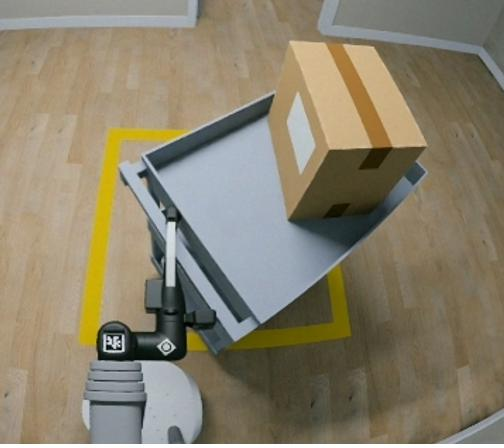

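Emit:
{"op": "move", "data": {
  "r2": {"base":{"translate_m":0.16,"strafe_m":0.22},"pace":"slow","contact_limits":{"translate_m":0.4}},
  "blocking": false,
  "cameras": []
}}

Emit:
{"op": "wait", "data": {
  "seconds": 4,
  "cameras": ["r2_head_camera","r2_head_left_camera"]
}}

Emit:
{"op": "zoom_image", "data": {
  "camera": "r2_head_left_camera",
  "region": [170, 300, 390, 500]
}}

Scene clock: 1521.90 s.
move: r2 moving
r1: as last shown
r1.turned_by_imu: -0.002
r1.lidar_m: 0.38 3.23 3.32 4.11 4.54 2.49 1.57 1.45 1.49 1.34 1.22 0.59
r1.motor_effort: lift_m=+24(24) arm_m=-3(4) wheel_0=+12(13) wheel_1=-1(2) wheel_2=+8(8)
r1.servo_current: wrist_yaw_rad=65(72) wrist_pitch_rad=46(46) wrist_roll_rad=52(65) gripper_m=52(59)
r1.contact_limits: translate_m 0.7
r1.wrist_depth_mm: - 200 219 287 349 462 - / - 201 218 287 347 462 - / - 200 219 287 347 459 - / - 201 218 167 345 455 - / - 200 223 166 345 459 - / - 199 181 167 347 455 - / - 161 222 167 155 484 -
r2.base_odometry: x=-4.007 y=-5.751 heading=+1.137
r2.turned_by_wheels: -0.002
r2.turned_by_imu: +0.002
r2.base_tilt: forward=-0.7 right=+0.1
r2.lidar_m: 0.48 2.16 1.65 1.25 0.54 0.41 0.38 0.42 0.61 2.19 0.27 0.32
r2.base_status: translate_m moving; strafe_m moving
r2.joint_positions: lift_m=+0.688 arm_m=+0.000 wrist_yaw_rad=-0.019 wrist_pitch_rad=+0.003 wrist_roll_rad=+1.569 gripper_m=-0.029
r2.joint_status: not commanded
r2.measured_speeds: translate_m=+0.029 strafe_m=+0.040 rotate_rad=-0.004 lift_m=+0.000 arm_m=+0.000 wrist_yaw_rad=-0.016 wrist_pitch_rad=+0.000 wrist_roll_rad=+0.000
r2.motor_effort: lift_m=+21(21) arm_m=-3(4) wheel_0=-15(15) wheel_1=+6(8) wheel_2=-17(17)
r2.servo_current: wrist_yaw_rad=98(104) wrist_pitch_rad=39(46) wrist_roll_rad=52(52) gripper_m=98(104)
r2.contact_limits: translate_m 0.4
r2.hand_pose: x=+0.4576 y=-0.0928 z=+0.8650 quat_wxyz=(+0.708, +0.706, -0.005, -0.008) (m; r2's base frame)
r2.wrist_depth_mm: - - - - - - - / - - - - - - - / - - - - - - - / - - - - - - 427 / - - - - - 1397 1182 / - - - - - 355 1138 / - - - - - 1708 1205
pictures: none
No camera images: "cameras" was empty.

Scene clock: 1525.40 s.
earlier move: r2 done
r1.base_odometry: x=-0.983 y=+0.216 heading=+1.553
r1.turned_by_wheels: +0.000
r1.turned_by_imu: +0.000
r1.base_tilt: forward=-1.6 right=+1.2
r1.lidar_m: 0.38 3.22 3.29 4.12 4.54 2.50 1.62 1.46 1.49 1.34 1.23 0.58
r1.base_status: not commanded
r1.joint_positions: lift_m=+0.850 arm_m=+0.000 wrist_yaw_rad=-0.021 wrist_pitch_rad=+0.001 wrist_roll_rad=+0.000 gripper_m=-0.029
r1.joint_status: not commanded
r1.measured_speeds: all 0
r1.motor_effort: lift_m=+24(24) arm_m=-4(4) wheel_0=+12(13) wheel_1=-2(2) wheel_2=+8(8)
r1.servo_current: wrist_yaw_rad=65(78) wrist_pitch_rad=39(52) wrist_roll_rad=52(72) gripper_m=59(65)
r1.contact_limits: translate_m 0.7
r1.hand_pose: x=+0.4574 y=-0.0936 z=+1.0274 quat_wxyz=(+1.000, +0.000, +0.001, -0.011) (m; r1's base frame)
r1.wrist_depth_mm: - 200 218 286 347 459 - / - 200 218 287 347 462 - / - 200 217 287 347 459 - / - 200 218 167 345 455 - / - 200 222 167 345 455 - / - 200 180 167 343 462 - / - 161 222 167 155 488 -
r2.base_odometry: x=-4.133 y=-5.524 heading=+1.139
r2.turned_by_wheels: +0.002
r2.turned_by_imu: +0.002
r2.base_tilt: forward=-0.7 right=+0.1
r2.lidar_m: 0.44 1.88 1.45 1.39 0.70 0.55 0.52 0.57 0.80 2.94 0.28 0.32
r2.base_status: done
r2.joint_positions: lift_m=+0.688 arm_m=+0.000 wrist_yaw_rad=-0.006 wrist_pitch_rad=+0.003 wrist_roll_rad=+1.569 gripper_m=-0.029
r2.joint_status: not commanded
r2.measured_speeds: all 0
r2.motor_effort: lift_m=+21(21) arm_m=+4(4) wheel_0=-5(16) wheel_1=+6(8) wheel_2=-7(20)
r2.servo_current: wrist_yaw_rad=59(143) wrist_pitch_rad=39(52) wrist_roll_rad=39(59) gripper_m=85(104)
r2.contact_limits: translate_m 0.4
r2.hand_pose: x=+0.4588 y=-0.0891 z=+0.8650 quat_wxyz=(+0.708, +0.706, -0.001, -0.003) (m; r2's base frame)
r2.wrist_depth_mm: 1921 - - - - - - / 1983 - - - - - - / - - - - - - - / - - - - - - 442 / - - - - - 1499 1205 / - - - - 169 353 1118 / - - - - - 1756 1205
wait: 3.50 of 4 s (r2 has come to rest)
pictures: r2_head_camera, r2_head_left_camera
Images, in order (width x height): r2_head_camera 420x560, r2_head_left_camera 420x672.

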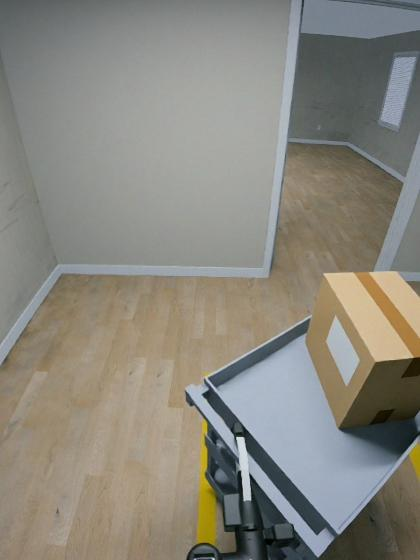

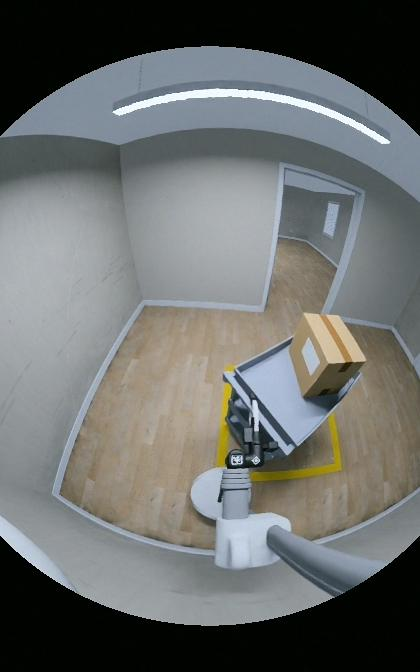

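Scaled by 2.291 from the camera's 420x672 image, which has a finer 600x960 frame.

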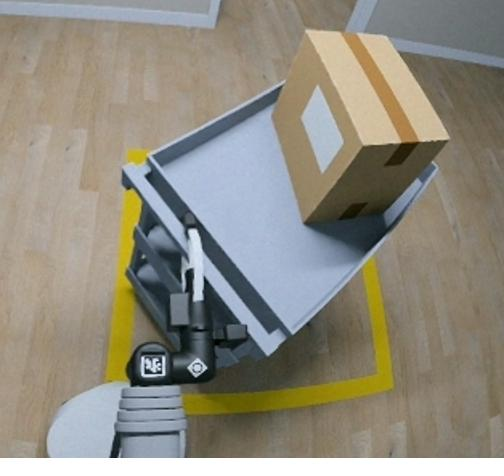

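Emit:
{"op": "move", "data": {
  "r2": {"base":{"translate_m":-0.16,"strafe_m":-0.18},"pace":"slow","contact_limits":{"translate_m":0.4}},
  "blocking": false,
  "cameras": []
}}

Emit:
{"op": "wait", "data": {
  "seconds": 4,
  "cameras": ["r2_head_camera","r2_head_left_camera","r2_head_right_camera"]
}}

Emit:
{"op": "zoom_image", "data": {
  "camera": "r2_head_left_camera",
  "region": [170, 300, 390, 500]
}}

Emit:
{"op": "zoom_image", "data": {
  "camera": "r2_head_right_camera",
  "region": [130, 280, 380, 500]
}}

Scene clock: 1541.87 s.
move: r2 moving
r1: as last shown
r1.turned_by_imu: -0.001
r1.lidar_m: 0.36 3.24 3.30 4.11 4.54 2.50 1.61 1.46 1.48 1.34 1.22 0.58
r1.servo_current: wrist_yaw_rad=65(72) wrist_pitch_rad=39(46) wrist_roll_rad=26(59) gripper_m=59(65)
r1.contact_limits: translate_m 0.7
r1.wrist_depth_mm: - 200 219 287 347 462 - / - 201 218 286 347 462 - / - 200 218 286 347 459 - / - 200 219 167 347 459 - / - 200 223 166 345 455 - / - 200 181 168 345 455 - / - 161 222 166 155 484 -
r2.base_odometry: x=-4.128 y=-5.535 heading=+1.139
r2.turned_by_wheels: +0.001
r2.turned_by_imu: +0.003
r2.base_tilt: forward=-0.7 right=+0.1
r2.lidar_m: 0.41 1.88 1.45 1.41 0.70 0.51 0.52 0.54 0.81 2.91 0.29 0.32
r2.base_status: translate_m moving; strafe_m moving
r2.joint_positions: lift_m=+0.688 arm_m=+0.000 wrist_yaw_rad=-0.002 wrist_pitch_rad=+0.003 wrist_roll_rad=+1.569 gripper_m=-0.029
r2.joint_status: not commanded
r2.measured_speeds: translate_m=-0.034 strafe_m=-0.037 rotate_rad=+0.002 lift_m=+0.000 arm_m=+0.000 wrist_yaw_rad=+0.012 wrist_pitch_rad=+0.000 wrist_roll_rad=+0.000
r2.motor_effort: lift_m=+21(21) arm_m=+4(4) wheel_0=+8(8) wheel_1=-10(10) wheel_2=+8(9)
r2.servo_current: wrist_yaw_rad=39(59) wrist_pitch_rad=46(46) wrist_roll_rad=52(52) gripper_m=85(98)
r2.contact_limits: translate_m 0.4
r2.hand_pose: x=+0.4591 y=-0.0880 z=+0.8650 quat_wxyz=(+0.708, +0.706, +0.000, -0.002) (m; r2's base frame)
r2.wrist_depth_mm: 1921 - - - - - - / 1983 - - - - - - / - - - - - - - / - - - - - - 436 / - - - - - 1537 1182 / - - - - - 353 1160 / - - - - - 1576 1182
pictures: none
No camera images: "cameras" was empty.

Scene clock: 1545.03 s.
earlier move: r2 done
r1.base_odometry: x=-0.983 y=+0.216 heading=+1.553
r1.turned_by_wheels: +0.000
r1.turned_by_imu: +0.000
r1.base_tilt: forward=-1.6 right=+1.2
r1.lidar_m: 0.36 3.26 3.30 4.12 4.54 2.50 1.61 1.46 1.47 1.37 1.22 0.59
r1.base_status: not commanded
r1.joint_positions: lift_m=+0.850 arm_m=+0.000 wrist_yaw_rad=-0.021 wrist_pitch_rad=+0.001 wrist_roll_rad=+0.000 gripper_m=-0.029
r1.joint_status: not commanded
r1.measured_speeds: all 0
r1.motor_effort: lift_m=+24(24) arm_m=-4(4) wheel_0=+12(13) wheel_1=-2(2) wheel_2=+8(8)
r1.servo_current: wrist_yaw_rad=59(91) wrist_pitch_rad=39(46) wrist_roll_rad=52(65) gripper_m=59(65)
r1.contact_limits: translate_m 0.7
r1.hand_pose: x=+0.4574 y=-0.0936 z=+1.0274 quat_wxyz=(+1.000, +0.000, +0.001, -0.011) (m; r1's base frame)
r1.wrist_depth_mm: - 200 218 289 347 459 - / - 200 218 287 347 459 - / - 200 219 287 347 455 - / - 200 218 167 345 459 - / - 200 223 167 343 459 - / - 200 181 167 343 455 - / - 161 223 167 155 480 -
r2.base_odometry: x=-4.036 y=-5.745 heading=+1.140
r2.turned_by_wheels: +0.000
r2.turned_by_imu: +0.001
r2.base_tilt: forward=-0.6 right=+0.0
r2.lidar_m: 0.44 2.11 1.62 1.24 0.52 0.37 0.35 0.41 0.58 2.17 0.36 0.33
r2.base_status: done
r2.joint_positions: lift_m=+0.688 arm_m=+0.000 wrist_yaw_rad=+0.005 wrist_pitch_rad=+0.003 wrist_roll_rad=+1.569 gripper_m=-0.029
r2.joint_status: not commanded
r2.measured_speeds: all 0
r2.motor_effort: lift_m=+21(21) arm_m=+4(4) wheel_0=+4(11) wheel_1=-4(10) wheel_2=+9(13)
r2.servo_current: wrist_yaw_rad=52(65) wrist_pitch_rad=39(52) wrist_roll_rad=46(59) gripper_m=98(98)
r2.contact_limits: translate_m 0.4
r2.hand_pose: x=+0.4597 y=-0.0861 z=+0.8650 quat_wxyz=(+0.708, +0.706, +0.003, +0.000) (m; r2's base frame)
r2.wrist_depth_mm: - 364 370 - 150 - - / - 462 442 - 161 - - / - - 564 107 181 - - / - - - 121 196 1464 - / - - - 140 221 1576 484 / - - 186 156 178 1576 1182 / - - - - 324 324 329
wait: 3.17 of 4 s (r2 has come to rest)
pictures: r2_head_camera, r2_head_left_camera, r2_head_right_camera
Images, in order (width x height): r2_head_camera 420x560, r2_head_left_camera 420x672, r2_head_right_camera 420x672.

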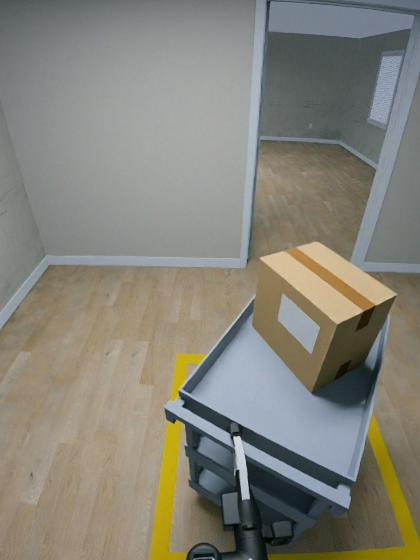

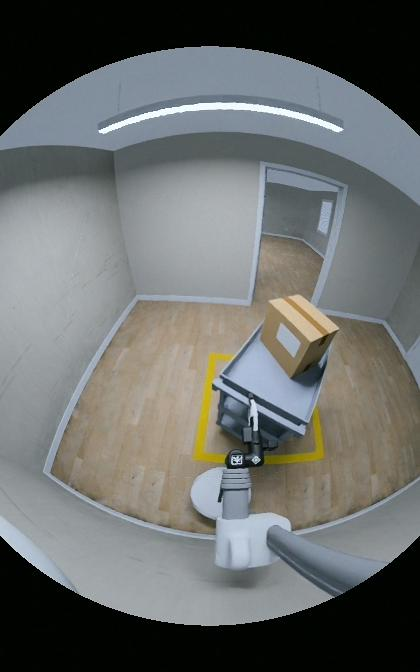

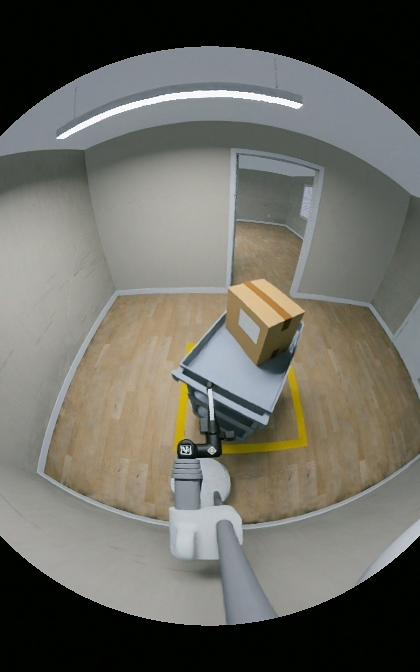

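Scaled by 2.291 from the camera's 420x672 image, which has a finer 600x960 frame.

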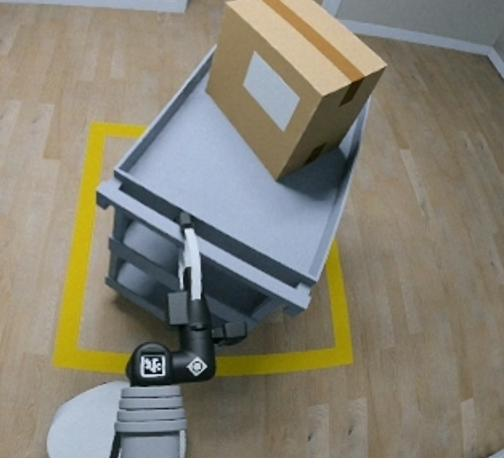

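Scaled by 2.016 from the camera's 420x672 image, which has a finer 600x960 frame.

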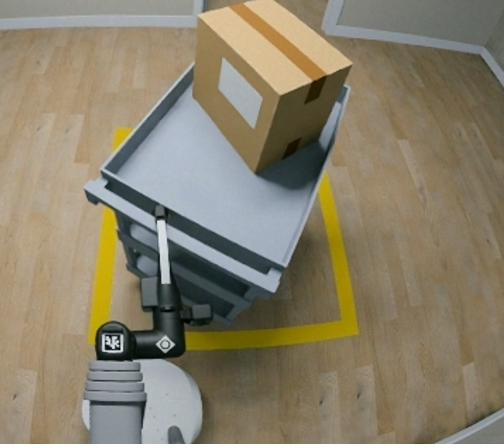

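Emit:
{"op": "move", "data": {
  "r2": {"joints":{"gripper_m":0.1}},
  "blocking": false,
  "cameras": []
}}

Emit:
{"op": "wait", "data": {
  "seconds": 3,
  "cameras": ["r2_wrist_camera"]
}}

Emit:
{"op": "move", "data": {
  "r2": {"base":{"translate_m":-0.09},"pace":"slow","contact_limits":{"translate_m":0.3}},
  "blocking": false,
  "cameras": []
}}

Emit:
{"op": "wait", "data": {
  "seconds": 3,
  "cameras": ["r2_head_camera","r2_wrist_camera"]
}}

Scene clock: 1556.30 s.
move: r2 moving
r1: as last shown
r1.turned_by_imu: -0.001
r1.base_tilt: forward=-1.6 right=+1.3
r1.lidar_m: 0.37 3.21 3.30 4.10 4.55 2.52 1.59 1.46 1.49 1.33 1.23 0.61
r1.motor_effort: lift_m=+24(24) arm_m=-4(4) wheel_0=+13(13) wheel_1=-2(2) wheel_2=+8(8)
r1.servo_current: wrist_yaw_rad=65(85) wrist_pitch_rad=33(52) wrist_roll_rad=59(65) gripper_m=59(59)
r1.contact_limits: translate_m 0.7
r1.wrist_depth_mm: - 199 218 287 349 466 - / - 200 218 289 347 459 - / - 201 219 287 343 459 - / - 201 218 167 345 462 - / - 200 223 167 345 455 - / - 200 181 167 347 459 - / - 160 222 167 155 480 -
r2.base_odometry: x=-4.036 y=-5.745 heading=+1.140
r2.turned_by_wheels: +0.000
r2.turned_by_imu: +0.001
r2.base_tilt: forward=-0.6 right=+0.0
r2.lidar_m: 0.44 2.15 1.63 1.21 0.52 0.39 0.37 0.42 0.61 2.18 0.37 0.33
r2.base_status: not commanded
r2.joint_positions: lift_m=+0.688 arm_m=+0.000 wrist_yaw_rad=+0.005 wrist_pitch_rad=+0.003 wrist_roll_rad=+1.569 gripper_m=-0.003
r2.joint_status: gripper_m moving
r2.measured_speeds: all 0
r2.motor_effort: lift_m=+21(21) arm_m=+3(4) wheel_0=+4(4) wheel_1=-3(4) wheel_2=+7(9)
r2.servo_current: wrist_yaw_rad=46(52) wrist_pitch_rad=39(46) wrist_roll_rad=46(59) gripper_m=111(111)
r2.contact_limits: translate_m 0.4
r2.hand_pose: x=+0.4597 y=-0.0861 z=+0.8650 quat_wxyz=(+0.708, +0.706, +0.003, +0.000) (m; r2's base frame)
r2.wrist_depth_mm: - 366 368 - 149 - - / - 459 445 103 163 - - / - - 564 110 180 - - / - - - 127 200 1576 - / - - - 144 225 1618 488 / - - 189 160 182 1576 1182 / - - - - 329 334 334
pictures: none
No camera images: "cameras" was empty.

Scene clock: 1557.80 s.
earlier move: r2 done
r1.base_odometry: x=-0.983 y=+0.216 heading=+1.553
r1.turned_by_wheels: +0.000
r1.turned_by_imu: +0.000
r1.base_tilt: forward=-1.6 right=+1.2
r1.lidar_m: 0.37 3.23 3.30 4.12 4.53 2.49 1.60 1.44 1.48 1.35 1.21 0.58
r1.base_status: not commanded
r1.joint_positions: lift_m=+0.850 arm_m=+0.000 wrist_yaw_rad=-0.021 wrist_pitch_rad=+0.001 wrist_roll_rad=+0.000 gripper_m=-0.029
r1.joint_status: not commanded
r1.measured_speeds: all 0
r1.motor_effort: lift_m=+24(24) arm_m=-4(4) wheel_0=+12(13) wheel_1=-2(2) wheel_2=+8(8)
r1.servo_current: wrist_yaw_rad=65(85) wrist_pitch_rad=46(52) wrist_roll_rad=39(65) gripper_m=52(59)
r1.contact_limits: translate_m 0.7
r1.hand_pose: x=+0.4574 y=-0.0936 z=+1.0274 quat_wxyz=(+1.000, +0.000, +0.001, -0.011) (m; r1's base frame)
r1.wrist_depth_mm: - 201 218 287 347 462 - / - 200 218 289 345 462 - / - 200 217 287 345 462 - / - 200 219 167 343 455 - / - 200 224 166 345 455 - / - 200 181 167 345 455 - / - 161 221 166 155 488 -
r2.base_odometry: x=-4.036 y=-5.745 heading=+1.139
r2.turned_by_wheels: +0.000
r2.turned_by_imu: +0.000
r2.base_tilt: forward=-0.7 right=+0.1
r2.lidar_m: 0.44 2.14 1.64 1.22 0.51 0.39 0.37 0.41 0.60 2.14 0.38 0.36
r2.base_status: not commanded
r2.joint_positions: lift_m=+0.688 arm_m=+0.000 wrist_yaw_rad=+0.005 wrist_pitch_rad=+0.003 wrist_roll_rad=+1.569 gripper_m=+0.100
r2.joint_status: all done
r2.measured_speeds: all 0
r2.motor_effort: lift_m=+21(21) arm_m=+4(4) wheel_0=+4(4) wheel_1=-3(4) wheel_2=+6(9)
r2.servo_current: wrist_yaw_rad=46(65) wrist_pitch_rad=46(52) wrist_roll_rad=52(59) gripper_m=59(130)
r2.contact_limits: translate_m 0.4
r2.hand_pose: x=+0.4597 y=-0.0861 z=+0.8650 quat_wxyz=(+0.708, +0.706, +0.003, +0.000) (m; r2's base frame)
r2.wrist_depth_mm: - 379 373 - 153 - - / - 488 452 105 167 - - / - - 574 114 184 - - / - - - 129 205 1618 - / - - - 149 230 1618 488 / - - - 167 186 1618 1205 / - - 158 - 291 342 342
wait: 1.50 of 3 s (r2 has come to rest)
pictures: r2_wrist_camera
Images, in order (width x height): r2_wrist_camera 616x392.

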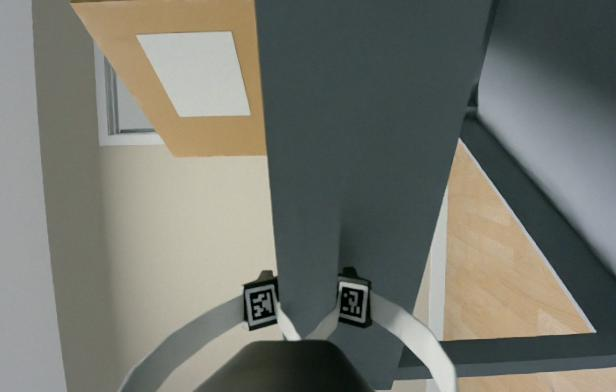

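Scene clock: 1558.30 s.
move: r2 moving
r1: as last shown
r1.lidar_m: 0.38 3.23 3.29 4.10 4.52 2.48 1.61 1.46 1.47 1.36 1.23 0.58
r1.motor_effort: lift_m=+24(24) arm_m=-4(4) wheel_0=+12(13) wheel_1=-1(2) wheel_2=+8(8)
r1.servo_current: wrist_yaw_rad=65(78) wrist_pitch_rad=39(52) wrist_roll_rad=65(65) gripper_m=52(59)
r1.contact_limits: translate_m 0.7
r1.wrist_depth_mm: - 200 218 287 345 462 - / - 200 218 287 347 462 - / - 200 219 285 345 459 - / - 200 219 167 347 459 - / - 200 223 166 347 455 - / - 200 181 167 345 459 - / - 161 223 167 155 480 -
r2.base_odometry: x=-4.042 y=-5.756 heading=+1.139
r2.turned_by_wheels: +0.000
r2.turned_by_imu: +0.000
r2.base_tilt: forward=-0.7 right=+0.1
r2.lidar_m: 0.44 2.11 1.62 1.19 0.49 0.38 0.33 0.39 0.59 2.11 0.40 0.38
r2.base_status: translate_m moving
r2.joint_positions: lift_m=+0.688 arm_m=+0.000 wrist_yaw_rad=+0.003 wrist_pitch_rad=+0.003 wrist_roll_rad=+1.569 gripper_m=+0.100
r2.joint_status: not commanded
r2.measured_speeds: translate_m=-0.049 strafe_m=+0.001 rotate_rad=-0.001 lift_m=+0.000 arm_m=+0.000 wrist_yaw_rad=-0.001 wrist_pitch_rad=+0.000 wrist_roll_rad=+0.000
r2.motor_effort: lift_m=+19(21) arm_m=+4(4) wheel_0=-7(7) wheel_1=-7(7) wheel_2=+10(10)
r2.servo_current: wrist_yaw_rad=46(52) wrist_pitch_rad=46(52) wrist_roll_rad=39(52) gripper_m=52(52)
r2.contact_limits: translate_m 0.3
r2.hand_pose: x=+0.4595 y=-0.0866 z=+0.8653 quat_wxyz=(+0.708, +0.706, +0.002, +0.000) (m; r2's base frame)
r2.wrist_depth_mm: - 384 373 104 160 - - / - 492 455 116 175 - - / - - 580 125 192 - - / - - - 142 214 1618 - / - - - 160 235 1618 500 / - - 193 179 193 1537 1205 / - - - - 345 343 349
pictures: none
No camera images: "cameras" was empty.

Scene clock: 1559.97 s.
earlier move: r2 done
r1.base_odometry: x=-0.983 y=+0.216 heading=+1.553
r1.turned_by_wheels: +0.000
r1.turned_by_imu: +0.000
r1.base_tilt: forward=-1.6 right=+1.2
r1.lidar_m: 0.38 3.20 3.30 4.10 4.55 2.49 1.59 1.45 1.47 1.33 1.22 0.58
r1.base_status: not commanded
r1.joint_positions: lift_m=+0.850 arm_m=+0.000 wrist_yaw_rad=-0.021 wrist_pitch_rad=+0.001 wrist_roll_rad=+0.000 gripper_m=-0.029
r1.joint_status: not commanded
r1.measured_speeds: all 0
r1.motor_effort: lift_m=+24(24) arm_m=-4(4) wheel_0=+12(13) wheel_1=-2(2) wheel_2=+8(8)
r1.servo_current: wrist_yaw_rad=59(78) wrist_pitch_rad=39(52) wrist_roll_rad=52(65) gripper_m=46(65)
r1.contact_limits: translate_m 0.7
r1.hand_pose: x=+0.4574 y=-0.0936 z=+1.0274 quat_wxyz=(+1.000, +0.000, +0.001, -0.011) (m; r1's base frame)
r1.wrist_depth_mm: - 200 218 287 347 462 - / - 201 218 287 347 466 - / - 200 219 287 345 459 - / - 200 218 167 345 459 - / - 200 223 166 345 459 - / - 200 180 167 347 462 - / - 161 222 167 156 484 -
r2.base_odometry: x=-4.074 y=-5.826 heading=+1.139
r2.turned_by_wheels: +0.000
r2.turned_by_imu: +0.000
r2.base_tilt: forward=-0.7 right=+0.0
r2.lidar_m: 0.50 2.11 1.65 0.94 0.40 0.27 0.28 0.31 0.47 1.67 3.33 0.44
r2.base_status: done
r2.joint_positions: lift_m=+0.688 arm_m=+0.000 wrist_yaw_rad=+0.003 wrist_pitch_rad=+0.003 wrist_roll_rad=+1.569 gripper_m=+0.100
r2.joint_status: not commanded
r2.measured_speeds: all 0
r2.motor_effort: lift_m=+19(21) arm_m=+4(4) wheel_0=-3(9) wheel_1=-5(8) wheel_2=+7(10)
r2.servo_current: wrist_yaw_rad=46(59) wrist_pitch_rad=46(52) wrist_roll_rad=39(59) gripper_m=52(59)
r2.contact_limits: translate_m 0.3
r2.hand_pose: x=+0.4595 y=-0.0866 z=+0.8653 quat_wxyz=(+0.708, +0.706, +0.002, +0.000) (m; r2's base frame)
r2.wrist_depth_mm: - 445 442 163 220 - - / - - 500 182 240 820 - / - - 634 204 264 - - / - - - 278 300 - - / - - - 312 329 1756 525 / - - 192 279 195 1430 469 / - - - - - 1708 1205
wait: 1.67 of 3 s (r2 has come to rest)
pictures: r2_head_camera, r2_wrist_camera
Images, in order (width x height): r2_head_camera 420x560, r2_wrist_camera 616x392.

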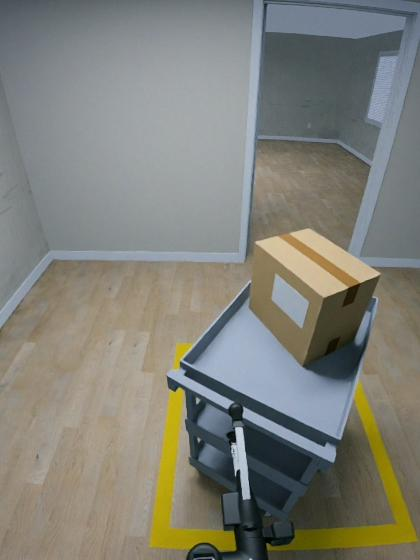

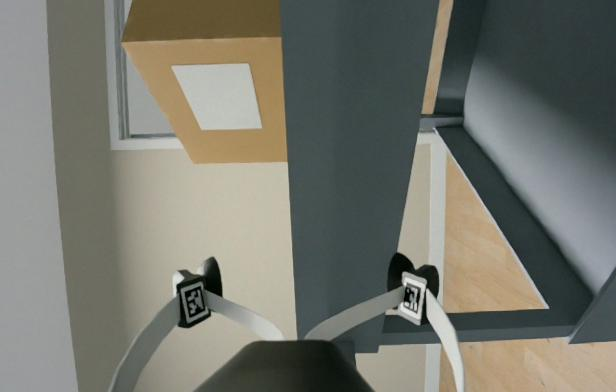

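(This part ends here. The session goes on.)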